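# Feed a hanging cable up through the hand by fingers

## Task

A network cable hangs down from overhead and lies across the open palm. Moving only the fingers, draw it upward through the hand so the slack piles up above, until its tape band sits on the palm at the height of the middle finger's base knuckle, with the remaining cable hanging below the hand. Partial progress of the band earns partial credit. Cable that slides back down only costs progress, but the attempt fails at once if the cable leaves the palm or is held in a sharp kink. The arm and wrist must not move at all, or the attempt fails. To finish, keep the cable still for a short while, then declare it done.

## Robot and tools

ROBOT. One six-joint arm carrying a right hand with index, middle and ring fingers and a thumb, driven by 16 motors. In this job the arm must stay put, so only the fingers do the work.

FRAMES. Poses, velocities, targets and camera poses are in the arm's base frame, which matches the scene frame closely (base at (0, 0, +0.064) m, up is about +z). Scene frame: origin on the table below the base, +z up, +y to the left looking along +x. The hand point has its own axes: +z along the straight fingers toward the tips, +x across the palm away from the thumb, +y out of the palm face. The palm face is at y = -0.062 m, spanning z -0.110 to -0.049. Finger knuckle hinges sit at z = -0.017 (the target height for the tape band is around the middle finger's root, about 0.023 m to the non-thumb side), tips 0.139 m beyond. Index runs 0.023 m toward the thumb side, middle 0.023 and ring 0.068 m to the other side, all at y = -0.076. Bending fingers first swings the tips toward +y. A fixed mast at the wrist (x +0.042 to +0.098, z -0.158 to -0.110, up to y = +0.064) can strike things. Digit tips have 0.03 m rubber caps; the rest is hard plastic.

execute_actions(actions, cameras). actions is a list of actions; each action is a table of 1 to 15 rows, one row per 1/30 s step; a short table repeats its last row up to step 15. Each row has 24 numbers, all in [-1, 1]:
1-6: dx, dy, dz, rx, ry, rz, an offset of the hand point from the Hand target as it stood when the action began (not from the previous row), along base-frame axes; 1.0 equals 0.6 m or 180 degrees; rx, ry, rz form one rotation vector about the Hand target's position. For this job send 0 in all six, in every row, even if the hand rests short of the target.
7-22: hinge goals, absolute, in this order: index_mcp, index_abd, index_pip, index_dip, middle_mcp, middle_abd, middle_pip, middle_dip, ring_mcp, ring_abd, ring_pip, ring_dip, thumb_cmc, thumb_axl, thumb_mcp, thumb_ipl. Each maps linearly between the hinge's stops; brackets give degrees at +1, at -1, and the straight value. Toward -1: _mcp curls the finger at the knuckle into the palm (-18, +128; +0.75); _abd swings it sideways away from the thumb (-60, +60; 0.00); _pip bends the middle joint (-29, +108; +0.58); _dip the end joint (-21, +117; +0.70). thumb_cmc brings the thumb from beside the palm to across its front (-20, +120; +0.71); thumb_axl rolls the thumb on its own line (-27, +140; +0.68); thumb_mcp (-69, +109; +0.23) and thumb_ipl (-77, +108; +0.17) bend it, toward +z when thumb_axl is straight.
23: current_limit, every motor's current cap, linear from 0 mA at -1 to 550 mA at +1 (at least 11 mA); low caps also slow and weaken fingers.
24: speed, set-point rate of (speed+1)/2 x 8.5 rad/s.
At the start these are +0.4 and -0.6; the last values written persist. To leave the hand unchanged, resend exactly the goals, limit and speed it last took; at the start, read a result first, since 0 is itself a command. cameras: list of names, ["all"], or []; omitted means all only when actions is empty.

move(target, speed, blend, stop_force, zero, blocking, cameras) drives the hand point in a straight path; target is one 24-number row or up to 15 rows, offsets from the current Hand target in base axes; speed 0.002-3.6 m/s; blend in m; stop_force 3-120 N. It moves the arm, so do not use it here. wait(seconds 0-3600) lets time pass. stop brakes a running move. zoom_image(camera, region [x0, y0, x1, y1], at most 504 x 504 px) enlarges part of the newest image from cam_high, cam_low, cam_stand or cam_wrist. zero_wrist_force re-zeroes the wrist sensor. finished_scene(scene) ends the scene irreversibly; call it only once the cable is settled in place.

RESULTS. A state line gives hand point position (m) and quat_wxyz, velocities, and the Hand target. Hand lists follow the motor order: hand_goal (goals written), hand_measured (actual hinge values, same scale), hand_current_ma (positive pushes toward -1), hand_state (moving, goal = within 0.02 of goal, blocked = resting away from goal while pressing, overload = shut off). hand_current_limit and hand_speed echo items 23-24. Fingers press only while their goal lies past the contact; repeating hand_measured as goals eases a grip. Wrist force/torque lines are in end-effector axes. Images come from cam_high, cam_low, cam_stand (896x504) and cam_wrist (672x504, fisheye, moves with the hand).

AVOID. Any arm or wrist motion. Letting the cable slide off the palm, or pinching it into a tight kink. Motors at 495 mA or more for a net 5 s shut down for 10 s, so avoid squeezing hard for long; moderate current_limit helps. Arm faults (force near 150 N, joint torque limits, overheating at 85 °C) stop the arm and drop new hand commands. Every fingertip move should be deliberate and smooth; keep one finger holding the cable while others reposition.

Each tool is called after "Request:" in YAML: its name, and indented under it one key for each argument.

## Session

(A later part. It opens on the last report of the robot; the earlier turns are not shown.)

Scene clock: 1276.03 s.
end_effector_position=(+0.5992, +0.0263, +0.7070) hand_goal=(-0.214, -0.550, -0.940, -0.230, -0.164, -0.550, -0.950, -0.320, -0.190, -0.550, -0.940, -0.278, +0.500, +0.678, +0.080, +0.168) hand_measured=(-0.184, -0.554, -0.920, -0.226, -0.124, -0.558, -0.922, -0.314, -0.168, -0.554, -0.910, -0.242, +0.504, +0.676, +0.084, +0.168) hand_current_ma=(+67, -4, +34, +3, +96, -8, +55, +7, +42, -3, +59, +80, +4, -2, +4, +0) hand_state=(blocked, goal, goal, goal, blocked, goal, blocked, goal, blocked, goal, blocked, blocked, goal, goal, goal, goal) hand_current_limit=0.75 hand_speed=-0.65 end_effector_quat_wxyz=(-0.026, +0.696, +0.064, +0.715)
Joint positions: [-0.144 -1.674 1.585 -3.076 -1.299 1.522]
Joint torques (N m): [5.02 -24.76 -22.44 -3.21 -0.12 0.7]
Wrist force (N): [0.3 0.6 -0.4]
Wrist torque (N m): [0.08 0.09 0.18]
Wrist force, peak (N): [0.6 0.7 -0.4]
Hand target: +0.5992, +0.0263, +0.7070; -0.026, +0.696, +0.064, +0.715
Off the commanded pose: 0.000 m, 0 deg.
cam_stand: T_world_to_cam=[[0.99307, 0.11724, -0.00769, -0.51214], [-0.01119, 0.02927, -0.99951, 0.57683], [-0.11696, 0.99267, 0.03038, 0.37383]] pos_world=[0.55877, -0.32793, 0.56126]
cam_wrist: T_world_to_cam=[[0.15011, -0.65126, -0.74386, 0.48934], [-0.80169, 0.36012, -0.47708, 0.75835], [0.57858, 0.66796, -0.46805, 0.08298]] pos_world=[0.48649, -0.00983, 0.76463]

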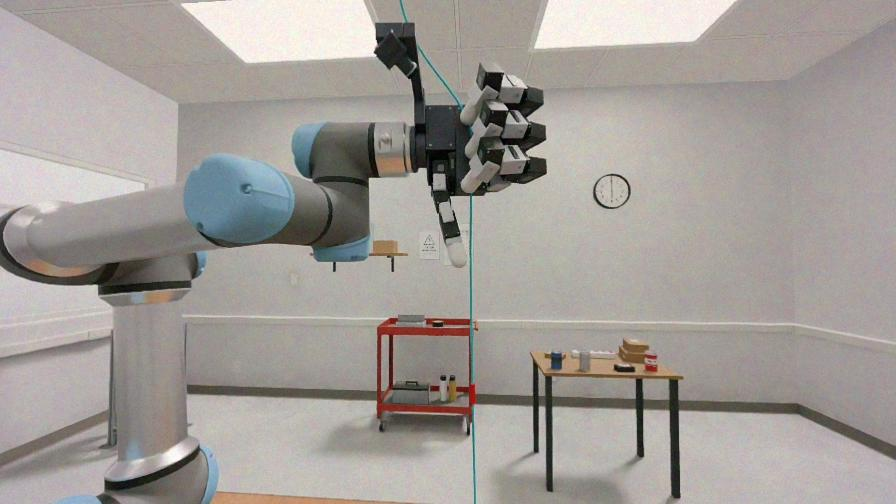

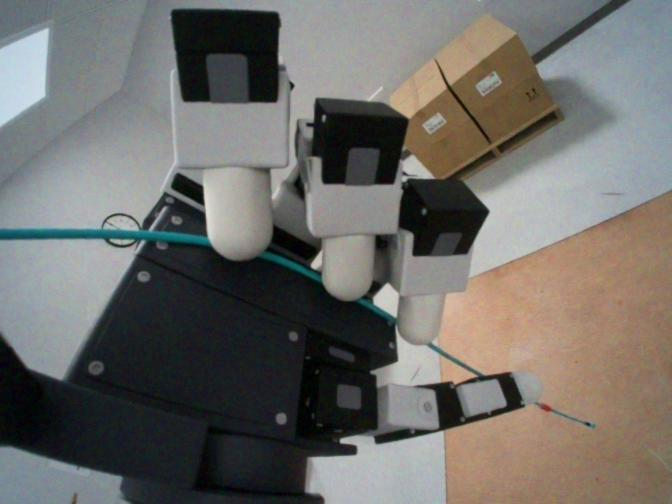

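Request:
execute_actions:
  actions:
    - [[0,0,0,0,0,0,-0.224,0.25,-0.94,-0.212,-0.192,0.25,-0.945,-0.268,-0.171,0.23,-0.94,-0.315,0.5,0.678,0.079,0.168,0.75,-0.7]]
    - [[0,0,0,0,0,0,-0.224,0.25,-0.94,-0.212,-0.192,0.25,-0.945,-0.268,-0.171,0.23,-0.94,-0.315,0.5,0.678,0.079,0.168,0.75,-0.7]]
  cameras: ["cam_stand","cam_wrist"]

Request:
zoom_image:
  camera: "cam_stand"
  region: [410, 50, 570, 230]

Request:
zoom_image:
  camera: "cam_wrist"
  region: [120, 180, 480, 420]

Scene clock: 1287.00 s.
end_effector_position=(+0.5992, +0.0263, +0.7070) hand_goal=(-0.224, +0.250, -0.940, -0.212, -0.192, +0.250, -0.944, -0.268, -0.170, +0.230, -0.940, -0.314, +0.500, +0.678, +0.080, +0.168) hand_measured=(-0.200, +0.234, -0.890, -0.194, -0.160, +0.232, -0.894, -0.254, -0.120, +0.194, -0.874, -0.282, +0.504, +0.676, +0.084, +0.168) hand_current_ma=(+50, -21, +125, +32, +69, -25, +124, +22, +132, -65, +177, +70, +4, -2, +4, +0) hand_state=(blocked, goal, blocked, goal, blocked, goal, blocked, goal, blocked, blocked, blocked, blocked, goal, goal, goal, goal) hand_current_limit=0.75 hand_speed=-0.70 end_effector_quat_wxyz=(-0.026, +0.696, +0.064, +0.715)
Joint positions: [-0.144 -1.674 1.585 -3.076 -1.299 1.522]
Joint torques (N m): [4.6 -24.95 -22.02 -3 -0.12 0.82]
Wrist force (N): [0.1 0.4 -0.2]
Wrist torque (N m): [0.04 0.10 0.18]
Wrist force, peak (N): [0.5 0.4 -0.8]
Hand target: +0.5992, +0.0263, +0.7070; -0.026, +0.696, +0.064, +0.715
Off the commanded pose: 0.000 m, 0 deg.
cam_stand: T_world_to_cam=[[0.99307, 0.11724, -0.00769, -0.51214], [-0.01119, 0.02927, -0.99951, 0.57683], [-0.11696, 0.99267, 0.03038, 0.37383]] pos_world=[0.55877, -0.32793, 0.56126]
cam_wrist: T_world_to_cam=[[0.15011, -0.65126, -0.74386, 0.48934], [-0.80169, 0.36012, -0.47708, 0.75835], [0.57858, 0.66796, -0.46805, 0.08298]] pos_world=[0.48649, -0.00983, 0.76463]

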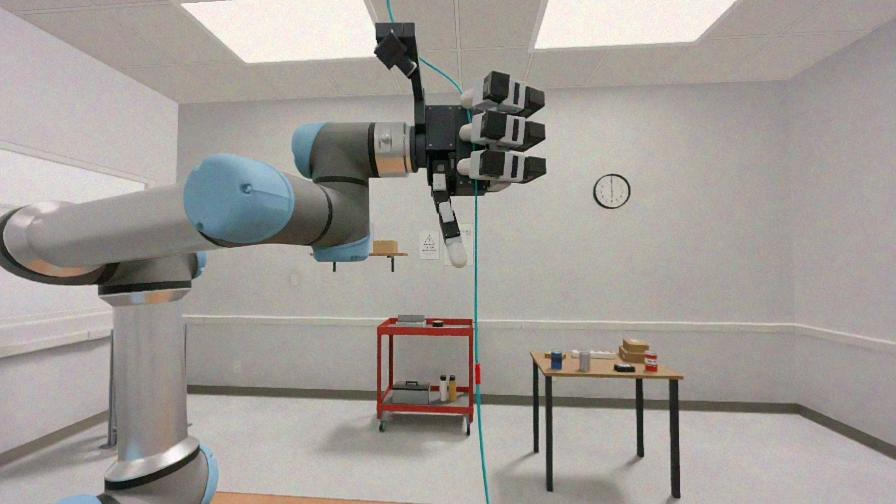

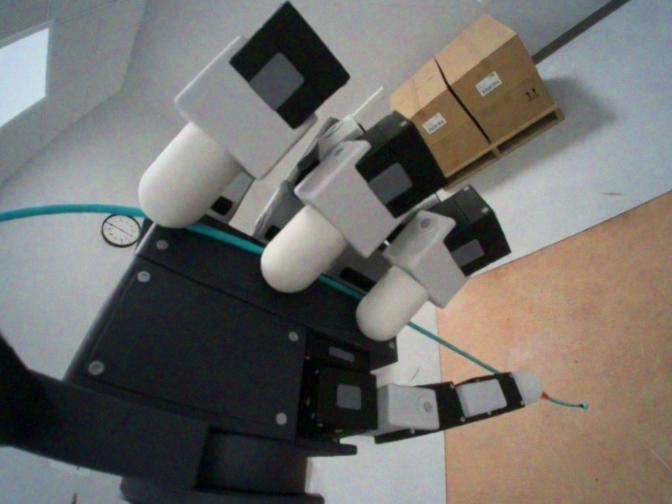

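Scaled by 2.800 from the camera's image (finer frame: 1280x720).

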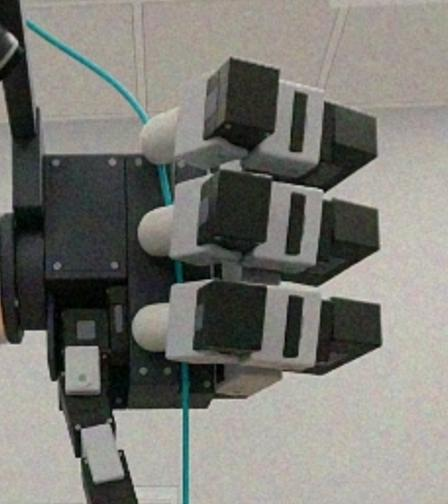

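Scaled by 1.400 from the camera's image (finer frame: 960x720).

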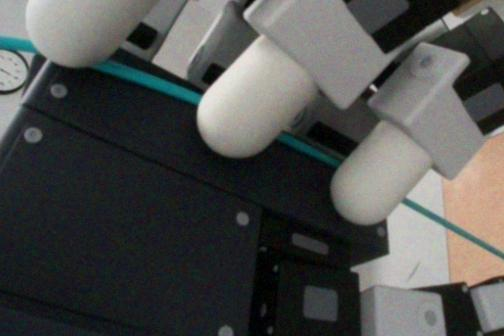

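Request:
execute_actions:
  actions:
    - [[0,0,0,0,0,0,0.01,-0.55,-0.76,-0.03,-0.192,0.25,-0.945,-0.268,-0.19,0.23,-0.945,-0.285,0.5,0.678,0.079,0.168,0.75,-0.5]]
    - [[0,0,0,0,0,0,0.01,-0.55,-0.76,-0.03,0.01,-0.55,-0.76,-0.03,-0.2,0.23,-0.945,-0.26,0.5,0.678,0.079,0.168,0.75,-0.6]]
    - [[0,0,0,0,0,0,0.01,-0.55,-0.76,-0.03,0.01,-0.55,-0.76,-0.03,-0.25,0.23,-0.945,-0.165,0.5,0.678,0.079,0.168,0.75,-0.7]]
  cameras: ["cam_stand","cam_wrist"]

Request:
zoom_image:
  camera: "cam_stand"
  region: [410, 50, 570, 230]

Request:
zoom_image:
  camera: "cam_wrist"
  region: [120, 180, 480, 420]

Scene clock: 1319.90 s.
end_effector_position=(+0.5992, +0.0263, +0.7070) hand_goal=(+0.010, -0.550, -0.760, -0.030, +0.010, -0.550, -0.760, -0.030, -0.250, +0.230, -0.944, -0.164, +0.500, +0.678, +0.080, +0.168) hand_measured=(+0.012, -0.544, -0.758, -0.032, +0.012, -0.480, -0.768, -0.032, -0.192, +0.192, -0.878, -0.152, +0.504, +0.676, +0.084, +0.168) hand_current_ma=(+2, +6, +1, -2, +2, +159, -9, -2, +161, -72, +180, +18, +4, -2, +4, +0) hand_state=(goal, goal, goal, goal, goal, blocked, goal, goal, blocked, blocked, blocked, goal, goal, goal, goal, goal) hand_current_limit=0.75 hand_speed=-0.70 end_effector_quat_wxyz=(-0.026, +0.696, +0.064, +0.715)
Joint positions: [-0.144 -1.674 1.585 -3.076 -1.299 1.522]
Joint torques (N m): [4.76 -24.81 -22.49 -2.64 0.12 0.82]
Wrist force (N): [0.4 0.5 -0.5]
Wrist torque (N m): [0.08 0.07 0.19]
Wrist force, peak (N): [0.6 0.8 -0.4]
Hand target: +0.5992, +0.0263, +0.7070; -0.026, +0.696, +0.064, +0.715
Off the commanded pose: 0.000 m, 0 deg.
cam_stand: T_world_to_cam=[[0.99307, 0.11724, -0.00769, -0.51214], [-0.01119, 0.02927, -0.99951, 0.57683], [-0.11696, 0.99267, 0.03038, 0.37383]] pos_world=[0.55877, -0.32793, 0.56126]
cam_wrist: T_world_to_cam=[[0.15011, -0.65126, -0.74386, 0.48934], [-0.80169, 0.36012, -0.47708, 0.75835], [0.57858, 0.66796, -0.46805, 0.08298]] pos_world=[0.48649, -0.00983, 0.76463]

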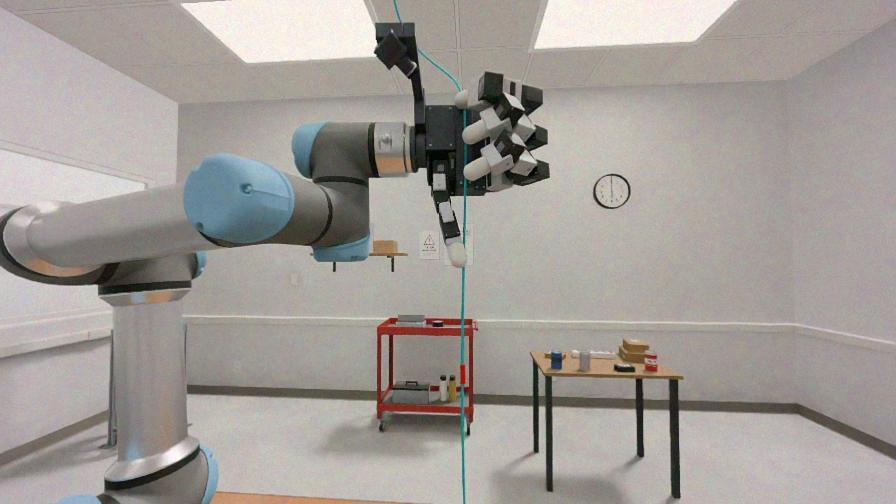

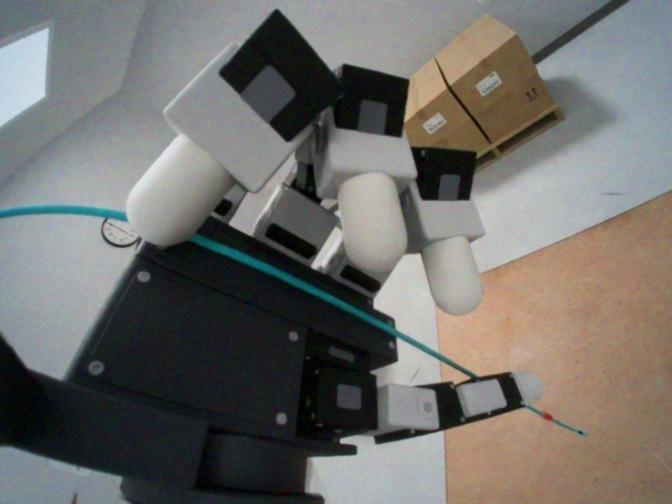

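Scaled by 2.800 from the camera's image (finer frame: 1280x720).

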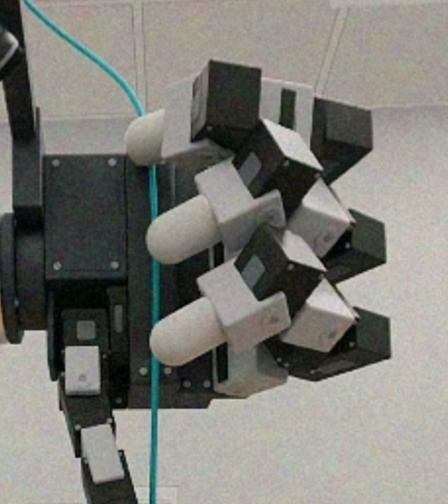

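Scaled by 1.400 from the camera's image (finer frame: 960x720).

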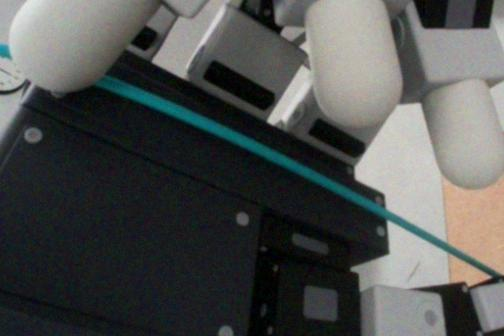

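Request:
execute_actions:
  actions:
    - [[0,0,0,0,0,0,-0.088,-0.55,-0.78,0.098,-0.09,-0.42,-0.78,0.1,-0.24,0.23,-0.944,-0.175,0.5,0.678,0.079,0.168,0.75,-0.5]]
    - [[0,0,0,0,0,0,-0.262,-0.55,-0.94,-0.135,-0.265,-0.42,-0.94,-0.13,-0.24,0.23,-0.944,-0.175,0.5,0.678,0.079,0.168,0.75,-0.65]]
    - [[0,0,0,0,0,0,-0.262,-0.55,-0.94,-0.135,-0.265,-0.42,-0.94,-0.13,-0.24,0.23,-0.944,-0.175,0.5,0.678,0.079,0.168,0.75,-0.65]]
  cameras: ["cam_stand","cam_wrist"]

Request:
zoom_image:
  camera: "cam_stand"
  region: [410, 50, 570, 230]

Request:
zoom_image:
  camera: "cam_wrist"
  region: [120, 180, 480, 420]

Scene clock: 1331.37 s.
end_effector_position=(+0.5992, +0.0263, +0.7070) hand_goal=(-0.262, -0.550, -0.940, -0.134, -0.264, -0.420, -0.940, -0.130, -0.240, +0.230, -0.944, -0.174, +0.500, +0.678, +0.080, +0.168) hand_measured=(-0.254, -0.550, -0.928, -0.116, -0.246, -0.418, -0.916, -0.102, -0.198, +0.196, -0.878, -0.152, +0.504, +0.676, +0.084, +0.168) hand_current_ma=(+10, +0, +16, +29, +32, +1, +44, +58, +107, -62, +179, +41, +4, -2, +4, +0) hand_state=(goal, goal, goal, goal, goal, goal, blocked, blocked, blocked, blocked, blocked, blocked, goal, goal, goal, goal) hand_current_limit=0.75 hand_speed=-0.65 end_effector_quat_wxyz=(-0.026, +0.696, +0.064, +0.715)
Joint positions: [-0.144 -1.674 1.585 -3.076 -1.299 1.522]
Joint torques (N m): [4.78 -24.22 -22.13 -2.45 0.29 0.76]
Wrist force (N): [0.4 0.5 -0.3]
Wrist torque (N m): [0.06 0.08 0.20]
Wrist force, peak (N): [0.4 0.7 -0.6]
Hand target: +0.5992, +0.0263, +0.7070; -0.026, +0.696, +0.064, +0.715
Off the commanded pose: 0.000 m, 0 deg.
cam_stand: T_world_to_cam=[[0.99307, 0.11724, -0.00769, -0.51214], [-0.01119, 0.02927, -0.99951, 0.57683], [-0.11696, 0.99267, 0.03038, 0.37383]] pos_world=[0.55877, -0.32793, 0.56126]
cam_wrist: T_world_to_cam=[[0.15011, -0.65126, -0.74386, 0.48934], [-0.80169, 0.36012, -0.47708, 0.75835], [0.57858, 0.66796, -0.46805, 0.08298]] pos_world=[0.48649, -0.00983, 0.76463]

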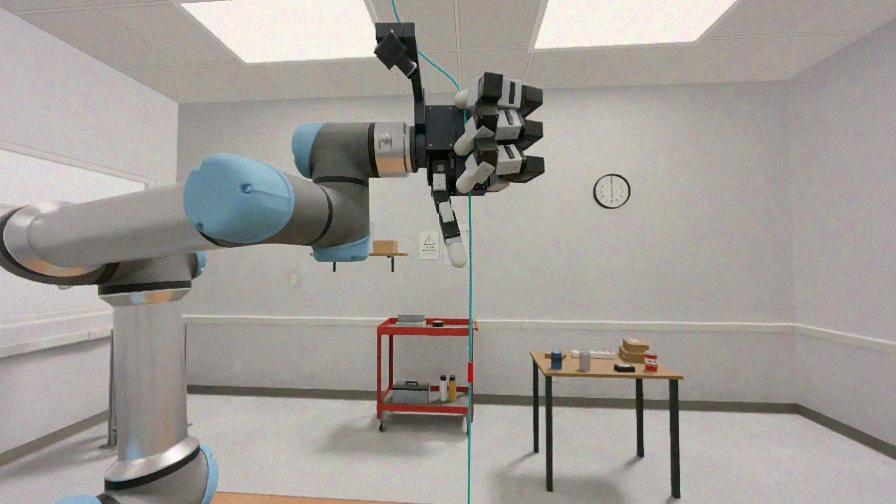

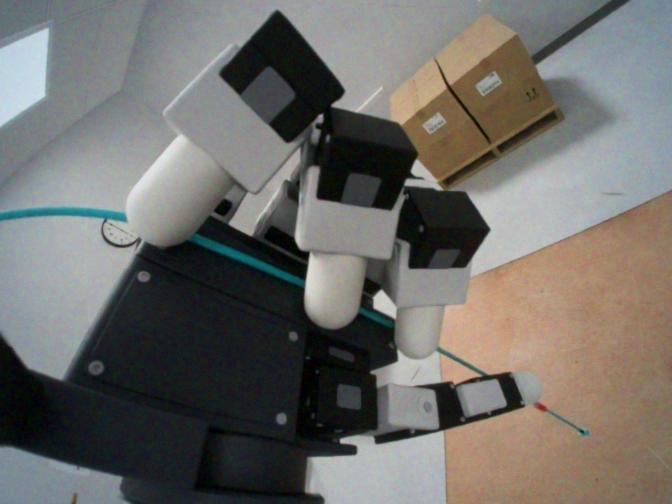

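Scaled by 2.800 from the camera's image (finer frame: 1280x720).

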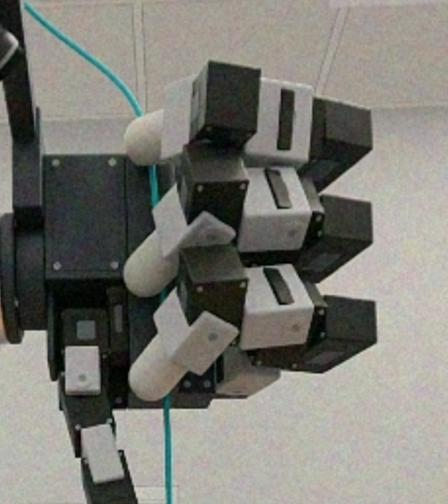

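Scaled by 1.400 from the camera's image (finer frame: 960x720).

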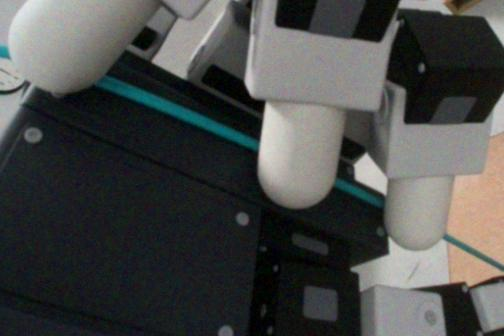

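Request:
execute_actions:
  actions:
    - [[0,0,0,0,0,0,-0.14,-0.55,-0.74,0.12,-0.14,-0.42,-0.74,0.12,-0.24,0.23,-0.944,-0.175,0.5,0.678,0.079,0.168,0.75,-0.4]]
    - [[0,0,0,0,0,0,-0.01,-0.55,-0.77,-0.005,0.002,-0.42,-0.77,-0.03,-0.24,0.23,-0.944,-0.175,0.5,0.678,0.079,0.168,0.75,-0.5]]
  cameras: ["cam_stand","cam_wrist"]

Request:
zoom_image:
  camera: "cam_stand"
  region: [410, 50, 570, 230]

Scene clock: 1345.83 s.
end_effector_position=(+0.5992, +0.0263, +0.7070) hand_goal=(-0.010, -0.550, -0.770, -0.004, +0.002, -0.420, -0.770, -0.030, -0.240, +0.230, -0.944, -0.174, +0.500, +0.678, +0.080, +0.168) hand_measured=(-0.012, -0.550, -0.768, -0.002, +0.000, -0.414, -0.776, -0.028, -0.196, +0.200, -0.878, -0.152, +0.504, +0.676, +0.084, +0.168) hand_current_ma=(-1, +0, +1, +2, -2, +6, -7, +2, +109, -52, +179, +41, +4, -2, +4, +0) hand_state=(goal, goal, goal, goal, goal, goal, goal, goal, blocked, blocked, blocked, blocked, goal, goal, goal, goal) hand_current_limit=0.75 hand_speed=-0.50 end_effector_quat_wxyz=(-0.026, +0.696, +0.064, +0.715)
Joint positions: [-0.144 -1.674 1.585 -3.076 -1.299 1.522]
Joint torques (N m): [4.77 -23.89 -22.31 -2.2 0.38 0.83]
Wrist force (N): [0.3 0.3 -0.5]
Wrist torque (N m): [0.06 0.05 0.20]
Wrist force, peak (N): [0.5 0.6 -0.7]
Hand target: +0.5992, +0.0263, +0.7070; -0.026, +0.696, +0.064, +0.715
Off the commanded pose: 0.000 m, 0 deg.
cam_stand: T_world_to_cam=[[0.99307, 0.11724, -0.00769, -0.51214], [-0.01119, 0.02927, -0.99951, 0.57683], [-0.11696, 0.99267, 0.03038, 0.37383]] pos_world=[0.55877, -0.32793, 0.56126]
cam_wrist: T_world_to_cam=[[0.15011, -0.65126, -0.74386, 0.48934], [-0.80169, 0.36012, -0.47708, 0.75835], [0.57858, 0.66796, -0.46805, 0.08298]] pos_world=[0.48649, -0.00983, 0.76463]

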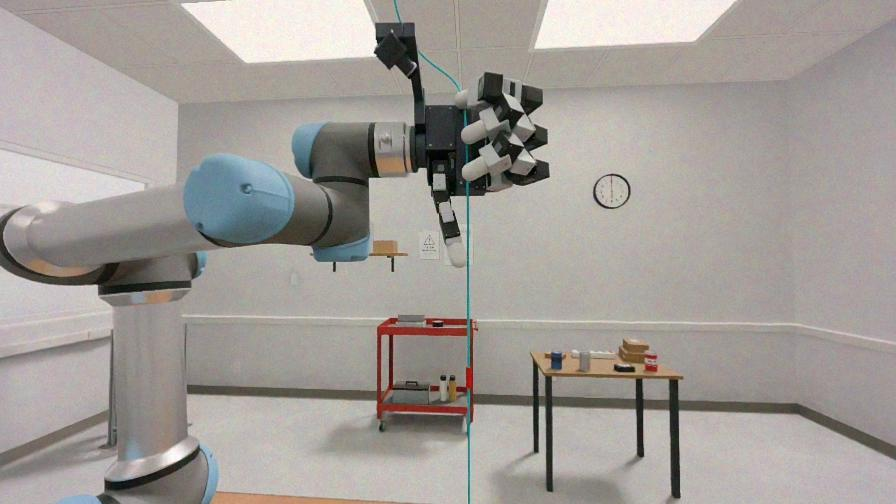

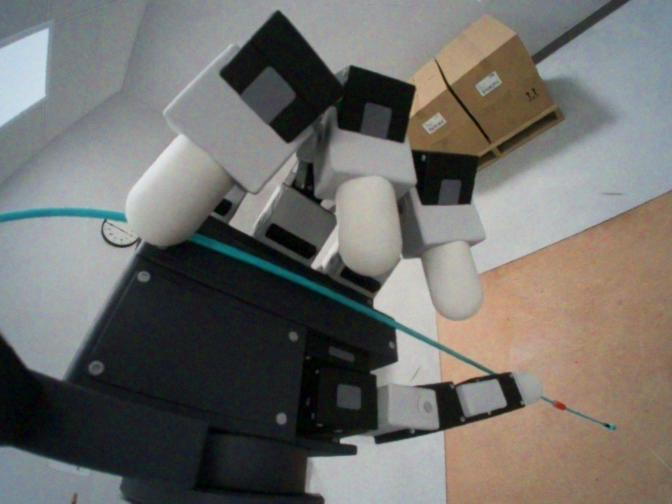

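Scaled by 2.800 from the camera's image (finer frame: 1280x720).

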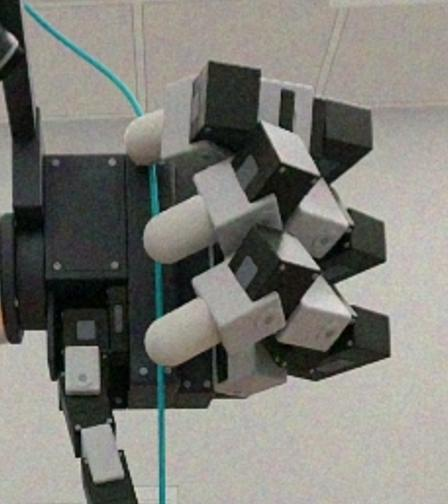

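Request:
execute_actions:
  actions:
    - [[0,0,0,0,0,0,-0.01,-0.55,-0.77,-0.005,-0.214,-0.42,-0.94,-0.231,-0.24,0.23,-0.944,-0.175,0.5,0.678,0.079,0.168,0.75,-0.6]]
    - [[0,0,0,0,0,0,-0.214,-0.55,-0.94,-0.231,-0.214,-0.42,-0.94,-0.231,-0.24,0.23,-0.944,-0.175,0.5,0.678,0.079,0.168,0.75,-0.6]]
    - [[0,0,0,0,0,0,-0.214,-0.55,-0.94,-0.231,-0.214,-0.42,-0.94,-0.231,-0.24,0.23,-0.944,-0.175,0.5,0.678,0.079,0.168,0.75,-0.65]]
  cameras: ["cam_stand","cam_wrist"]

Request:
zoom_image:
  camera: "cam_stand"
  region: [410, 50, 570, 230]

Request:
zoom_image:
  camera: "cam_wrist"
  region: [120, 180, 480, 420]

Scene clock: 1357.13 s.
end_effector_position=(+0.5992, +0.0263, +0.7070) hand_goal=(-0.214, -0.550, -0.940, -0.230, -0.214, -0.420, -0.940, -0.230, -0.240, +0.230, -0.944, -0.174, +0.500, +0.678, +0.080, +0.168) hand_measured=(-0.188, -0.556, -0.918, -0.204, -0.166, -0.420, -0.902, -0.202, -0.196, +0.200, -0.878, -0.152, +0.504, +0.676, +0.084, +0.168) hand_current_ma=(+52, -6, +41, +48, +125, +0, +87, +57, +109, -52, +179, +41, +4, -2, +4, +0) hand_state=(blocked, goal, blocked, blocked, blocked, goal, blocked, blocked, blocked, blocked, blocked, blocked, goal, goal, goal, goal) hand_current_limit=0.75 hand_speed=-0.65 end_effector_quat_wxyz=(-0.026, +0.696, +0.064, +0.715)
Joint positions: [-0.144 -1.674 1.585 -3.076 -1.299 1.522]
Joint torques (N m): [4.41 -23.23 -22.39 -1.84 0.41 0.8]
Wrist force (N): [0.4 0.5 -0.5]
Wrist torque (N m): [0.08 0.08 0.20]
Wrist force, peak (N): [0.7 0.6 -0.4]
Hand target: +0.5992, +0.0263, +0.7070; -0.026, +0.696, +0.064, +0.715
Off the commanded pose: 0.000 m, 0 deg.
cam_stand: T_world_to_cam=[[0.99307, 0.11724, -0.00769, -0.51214], [-0.01119, 0.02927, -0.99951, 0.57683], [-0.11696, 0.99267, 0.03038, 0.37383]] pos_world=[0.55877, -0.32793, 0.56126]
cam_wrist: T_world_to_cam=[[0.15011, -0.65126, -0.74386, 0.48934], [-0.80169, 0.36012, -0.47708, 0.75835], [0.57858, 0.66796, -0.46805, 0.08298]] pos_world=[0.48649, -0.00983, 0.76463]

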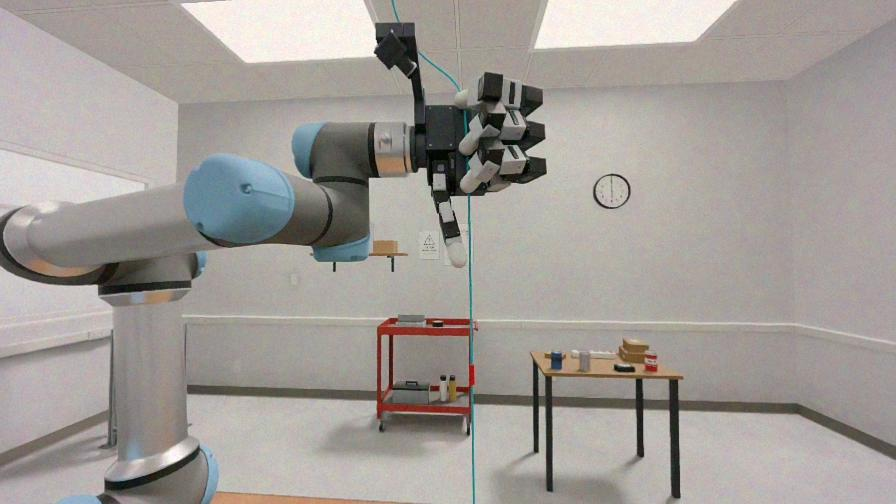

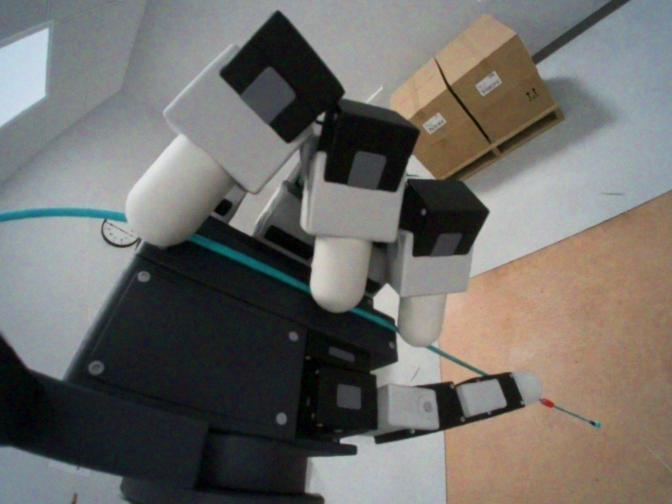

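Scaled by 2.800 from the camera's image (finer frame: 1280x720).

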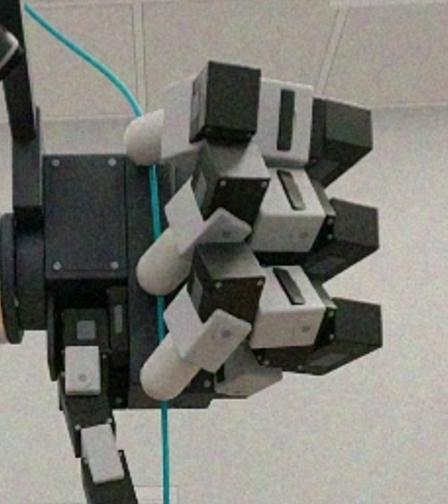

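Scaled by 1.400 from the camera's image (finer frame: 960x720).

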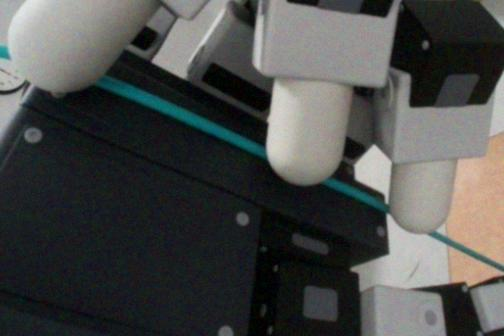

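Request:
execute_actions:
  actions:
    - [[0,0,0,0,0,0,-0.214,-0.55,-0.94,-0.231,-0.214,-0.42,-0.94,-0.231,-0.09,-0.4,-0.74,0.1,0.5,0.678,0.079,0.168,0.75,-0.4]]
    - [[0,0,0,0,0,0,-0.214,-0.55,-0.94,-0.231,-0.214,-0.42,-0.94,-0.231,-0.1,-0.55,-0.76,0.12,0.5,0.678,0.079,0.168,0.75,-0.4]]
  cameras: ["cam_stand","cam_wrist"]

Request:
zoom_image:
  camera: "cam_stand"
  region: [410, 50, 570, 230]

Request:
zoom_image:
  camera: "cam_wrist"
  region: [120, 180, 480, 420]

Scene clock: 1368.17 s.
end_effector_position=(+0.5992, +0.0263, +0.7070) hand_goal=(-0.214, -0.550, -0.940, -0.230, -0.214, -0.420, -0.940, -0.230, -0.100, -0.550, -0.760, +0.120, +0.500, +0.678, +0.080, +0.168) hand_measured=(-0.188, -0.556, -0.918, -0.204, -0.166, -0.420, -0.900, -0.204, -0.098, -0.544, -0.758, +0.118, +0.504, +0.676, +0.084, +0.168) hand_current_ma=(+52, -6, +41, +48, +125, +0, +88, +51, +2, +5, +1, -2, +4, -2, +4, +0) hand_state=(blocked, goal, blocked, blocked, blocked, goal, blocked, blocked, goal, goal, goal, goal, goal, goal, goal, goal) hand_current_limit=0.75 hand_speed=-0.40 end_effector_quat_wxyz=(-0.026, +0.696, +0.064, +0.715)
Joint positions: [-0.144 -1.674 1.585 -3.076 -1.299 1.522]
Joint torques (N m): [4.54 -22.55 -22.48 -1.65 0.73 0.68]
Wrist force (N): [0.3 0.5 -0.6]
Wrist torque (N m): [0.08 0.10 0.19]
Wrist force, peak (N): [0.7 0.7 -0.5]
Hand target: +0.5992, +0.0263, +0.7070; -0.026, +0.696, +0.064, +0.715
Off the commanded pose: 0.000 m, 0 deg.
cam_stand: T_world_to_cam=[[0.99307, 0.11724, -0.00769, -0.51214], [-0.01119, 0.02927, -0.99951, 0.57683], [-0.11696, 0.99267, 0.03038, 0.37383]] pos_world=[0.55877, -0.32793, 0.56126]
cam_wrist: T_world_to_cam=[[0.15011, -0.65126, -0.74386, 0.48934], [-0.80169, 0.36012, -0.47708, 0.75835], [0.57858, 0.66796, -0.46805, 0.08298]] pos_world=[0.48649, -0.00983, 0.76463]

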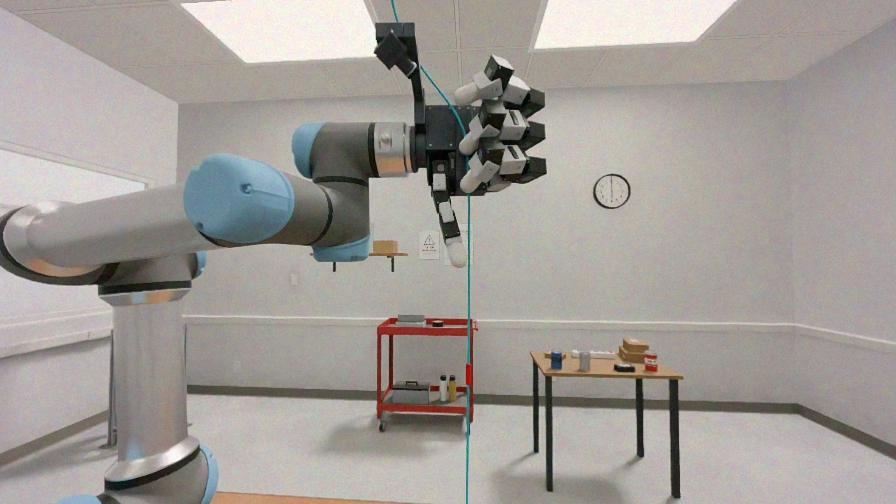

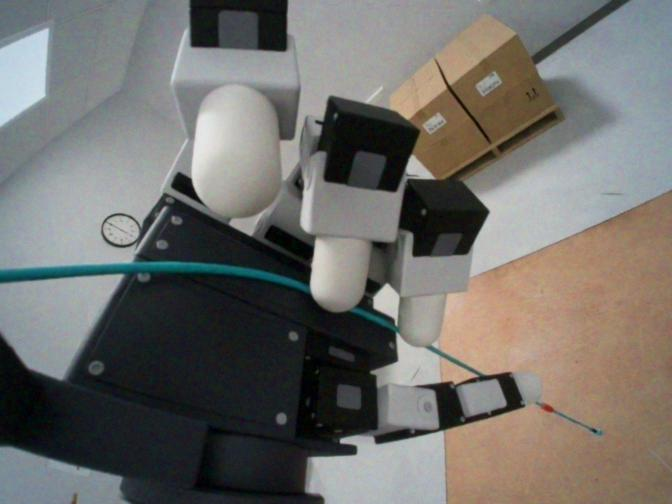

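Scaled by 2.800 from the camera's image (finer frame: 1280x720).

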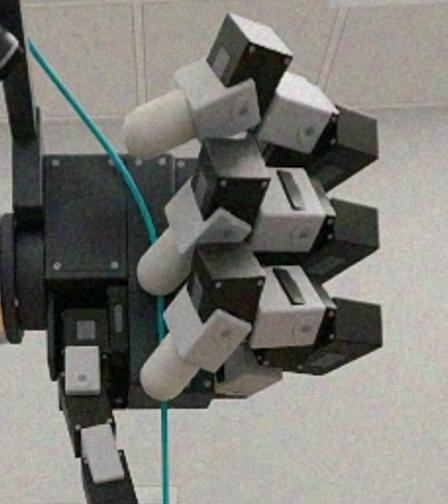

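Scaled by 1.400 from the camera's image (finer frame: 960x720).

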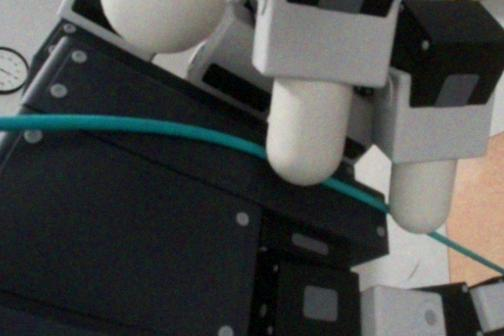

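Request:
execute_actions:
  actions:
    - [[0,0,0,0,0,0,-0.214,-0.55,-0.94,-0.231,-0.214,-0.42,-0.94,-0.231,-0.284,-0.55,-0.94,-0.093,0.5,0.678,0.079,0.168,0.75,-0.65]]
    - [[0,0,0,0,0,0,-0.214,-0.55,-0.94,-0.231,-0.214,-0.42,-0.94,-0.231,-0.284,-0.55,-0.94,-0.093,0.5,0.678,0.079,0.168,0.75,-0.65]]
  cameras: ["cam_stand","cam_wrist"]

Request:
zoom_image:
  camera: "cam_stand"
  region: [410, 50, 570, 230]

Request:
zoom_image:
  camera: "cam_wrist"
  region: [120, 180, 480, 420]

Scene clock: 1374.80 s.
end_effector_position=(+0.5992, +0.0263, +0.7070) hand_goal=(-0.214, -0.550, -0.940, -0.230, -0.214, -0.420, -0.940, -0.230, -0.284, -0.550, -0.940, -0.092, +0.500, +0.678, +0.080, +0.168) hand_measured=(-0.188, -0.556, -0.918, -0.204, -0.166, -0.420, -0.900, -0.204, -0.258, -0.546, -0.912, -0.060, +0.504, +0.676, +0.084, +0.168) hand_current_ma=(+52, -6, +41, +48, +125, +0, +88, +50, +54, +3, +57, +67, +4, -2, +4, +0) hand_state=(blocked, goal, blocked, blocked, blocked, goal, blocked, blocked, blocked, goal, blocked, blocked, goal, goal, goal, goal) hand_current_limit=0.75 hand_speed=-0.65 end_effector_quat_wxyz=(-0.026, +0.696, +0.064, +0.715)
Joint positions: [-0.144 -1.674 1.585 -3.076 -1.299 1.522]
Joint torques (N m): [4.62 -22.76 -23.19 -1.39 0.8 0.65]
Wrist force (N): [0.3 0.4 -0.5]
Wrist torque (N m): [0.07 0.09 0.20]
Wrist force, peak (N): [0.6 0.7 -0.4]
Hand target: +0.5992, +0.0263, +0.7070; -0.026, +0.696, +0.064, +0.715
Off the commanded pose: 0.000 m, 0 deg.
cam_stand: T_world_to_cam=[[0.99307, 0.11724, -0.00769, -0.51214], [-0.01119, 0.02927, -0.99951, 0.57683], [-0.11696, 0.99267, 0.03038, 0.37383]] pos_world=[0.55877, -0.32793, 0.56126]
cam_wrist: T_world_to_cam=[[0.15011, -0.65126, -0.74386, 0.48934], [-0.80169, 0.36012, -0.47708, 0.75835], [0.57858, 0.66796, -0.46805, 0.08298]] pos_world=[0.48649, -0.00983, 0.76463]

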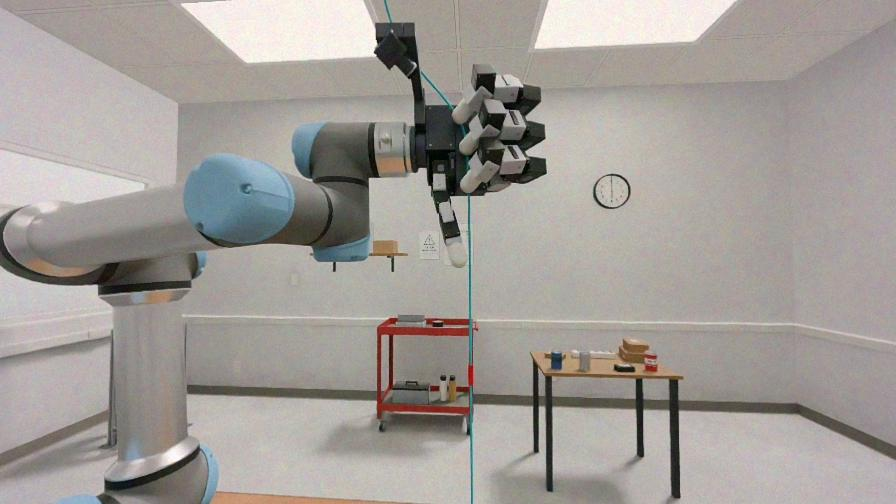

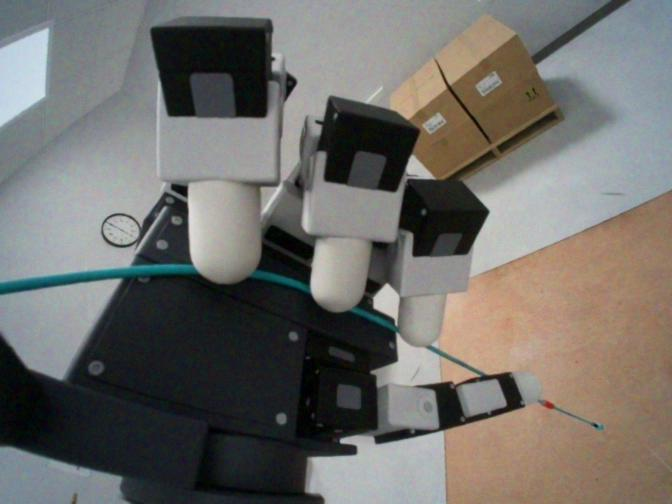

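Scaled by 2.800 from the camera's image (finer frame: 1280x720).

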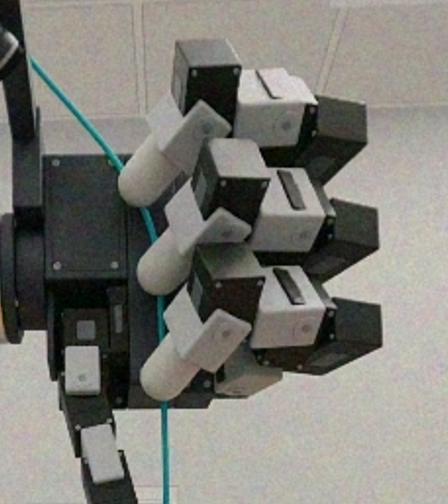

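Scaled by 1.400 from the camera's image (finer frame: 960x720).

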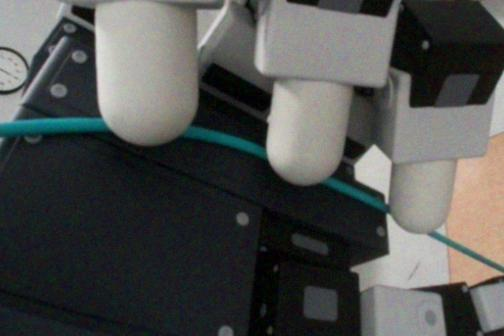

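Request:
execute_actions:
  actions:
    - [[0,0,0,0,0,0,-0.18,0.18,-0.94,-0.3,-0.185,0.29,-0.94,-0.29,-0.256,0.17,-0.94,-0.148,0.5,0.678,0.079,0.168,0.75,-0.7]]
    - [[0,0,0,0,0,0,-0.18,0.18,-0.94,-0.3,-0.185,0.29,-0.94,-0.29,-0.256,0.17,-0.94,-0.148,0.5,0.678,0.079,0.168,0.75,-0.7]]
  cameras: ["cam_stand","cam_wrist"]

Request:
zoom_image:
  camera: "cam_stand"
  region: [410, 50, 570, 230]

Request:
zoom_image:
  camera: "cam_wrist"
  region: [120, 180, 480, 420]

Scene clock: 1384.37 s.
end_effector_position=(+0.5992, +0.0263, +0.7070) hand_goal=(-0.180, +0.180, -0.940, -0.300, -0.184, +0.290, -0.940, -0.290, -0.256, +0.170, -0.940, -0.148, +0.500, +0.678, +0.080, +0.168) hand_measured=(-0.140, +0.114, -0.866, -0.262, -0.138, +0.242, -0.868, -0.268, -0.206, +0.138, -0.882, -0.120, +0.504, +0.676, +0.084, +0.168) hand_current_ma=(+100, -146, +210, +88, +121, -98, +199, +41, +134, -56, +148, +57, +4, -2, +4, +0) hand_state=(blocked, blocked, blocked, blocked, blocked, blocked, blocked, blocked, blocked, blocked, blocked, blocked, goal, goal, goal, goal) hand_current_limit=0.75 hand_speed=-0.70 end_effector_quat_wxyz=(-0.026, +0.696, +0.064, +0.715)
Joint positions: [-0.144 -1.674 1.585 -3.076 -1.299 1.522]
Joint torques (N m): [4.69 -23.17 -23.16 -1.28 0.99 0.6]
Wrist force (N): [0.4 0.4 -0.3]
Wrist torque (N m): [0.05 0.05 0.21]
Wrist force, peak (N): [0.6 0.6 -0.5]
Hand target: +0.5992, +0.0263, +0.7070; -0.026, +0.696, +0.064, +0.715
Off the commanded pose: 0.000 m, 0 deg.
cam_stand: T_world_to_cam=[[0.99307, 0.11724, -0.00769, -0.51214], [-0.01119, 0.02927, -0.99951, 0.57683], [-0.11696, 0.99267, 0.03038, 0.37383]] pos_world=[0.55877, -0.32793, 0.56126]
cam_wrist: T_world_to_cam=[[0.15011, -0.65126, -0.74386, 0.48934], [-0.80169, 0.36012, -0.47708, 0.75835], [0.57858, 0.66796, -0.46805, 0.08298]] pos_world=[0.48649, -0.00983, 0.76463]

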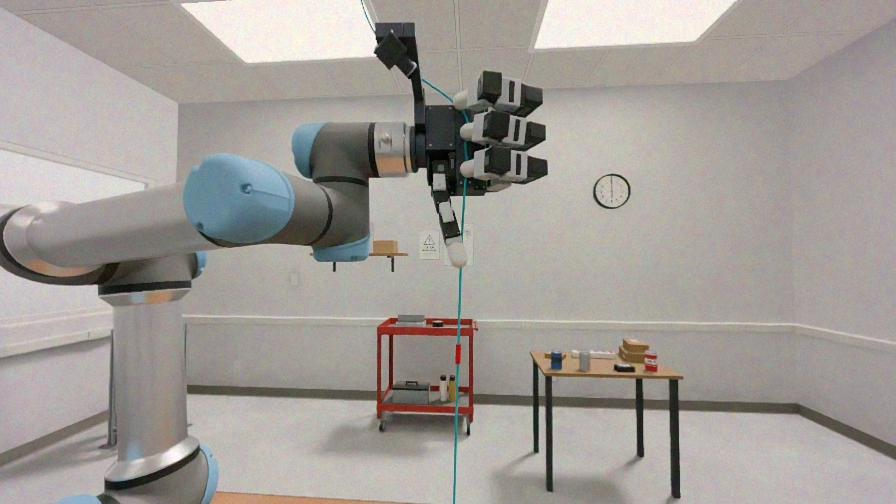

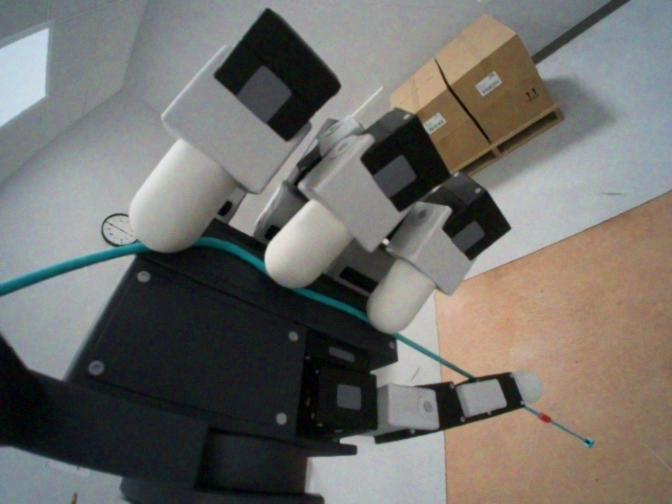

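Scaled by 2.800 from the camera's image (finer frame: 1280x720).

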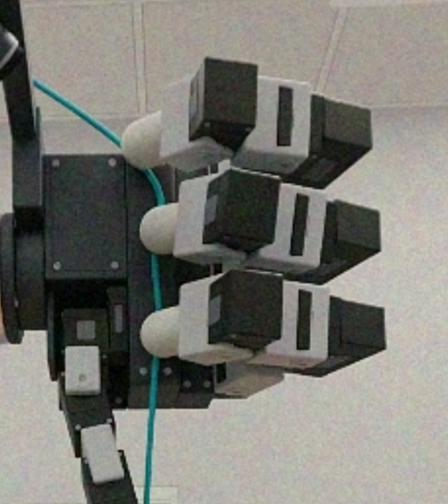

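Scaled by 1.400 from the camera's image (finer frame: 960x720).

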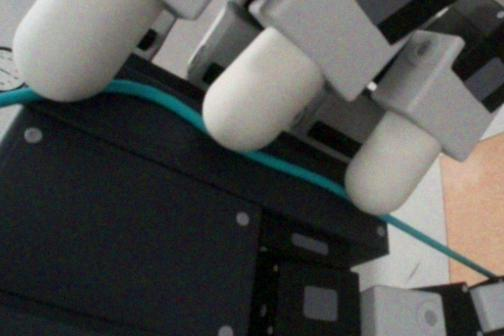

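Request:
execute_actions:
  actions:
    - [[0,0,0,0,0,0,-0.18,0.18,-0.94,-0.3,-0.185,0.29,-0.94,-0.29,-0.09,-0.3,-0.74,0.1,0.5,0.678,0.079,0.168,0.75,-0.4]]
    - [[0,0,0,0,0,0,-0.18,0.18,-0.94,-0.3,-0.185,0.29,-0.94,-0.29,-0.09,-0.55,-0.77,0.105,0.5,0.678,0.079,0.168,0.75,-0.4]]
  cameras: ["cam_stand"]

Request:
zoom_image:
  camera: "cam_stand"
  region: [410, 50, 570, 230]

Scene clock: 1395.00 s.
end_effector_position=(+0.5992, +0.0263, +0.7070) hand_goal=(-0.180, +0.180, -0.940, -0.300, -0.184, +0.290, -0.940, -0.290, -0.090, -0.550, -0.770, +0.106, +0.500, +0.678, +0.080, +0.168) hand_measured=(-0.140, +0.130, -0.866, -0.262, -0.140, +0.260, -0.868, -0.268, -0.092, -0.544, -0.768, +0.104, +0.504, +0.676, +0.084, +0.168) hand_current_ma=(+100, -103, +210, +88, +110, -52, +199, +41, -1, +5, +1, -2, +4, -2, +5, +0) hand_state=(blocked, blocked, blocked, blocked, blocked, blocked, blocked, blocked, goal, goal, goal, goal, goal, goal, goal, goal) hand_current_limit=0.75 hand_speed=-0.40 end_effector_quat_wxyz=(-0.026, +0.696, +0.064, +0.715)
Joint positions: [-0.144 -1.674 1.585 -3.076 -1.299 1.522]
Joint torques (N m): [3.98 -22.4 -24.04 -1.03 1.09 0.59]
Wrist force (N): [0.4 0.5 -0.3]
Wrist torque (N m): [0.06 0.08 0.20]
Wrist force, peak (N): [0.4 0.7 -0.6]
Hand target: +0.5992, +0.0263, +0.7070; -0.026, +0.696, +0.064, +0.715
Off the commanded pose: 0.000 m, 0 deg.
cam_stand: T_world_to_cam=[[0.99307, 0.11724, -0.00769, -0.51214], [-0.01119, 0.02927, -0.99951, 0.57683], [-0.11696, 0.99267, 0.03038, 0.37383]] pos_world=[0.55877, -0.32793, 0.56126]

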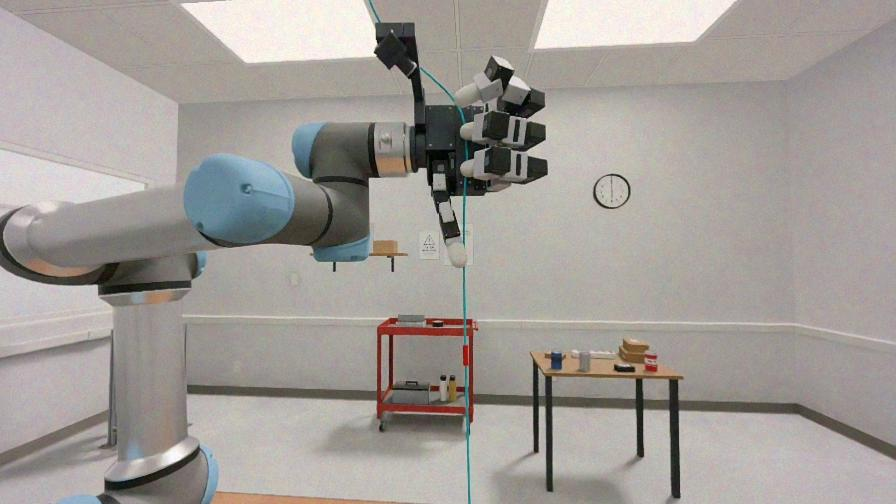

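Scaled by 2.800 from the camera's image (finer frame: 1280x720).

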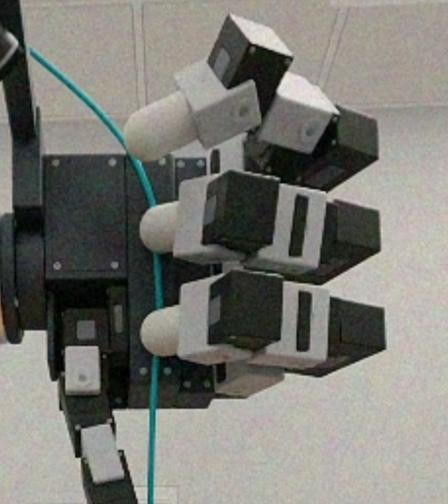

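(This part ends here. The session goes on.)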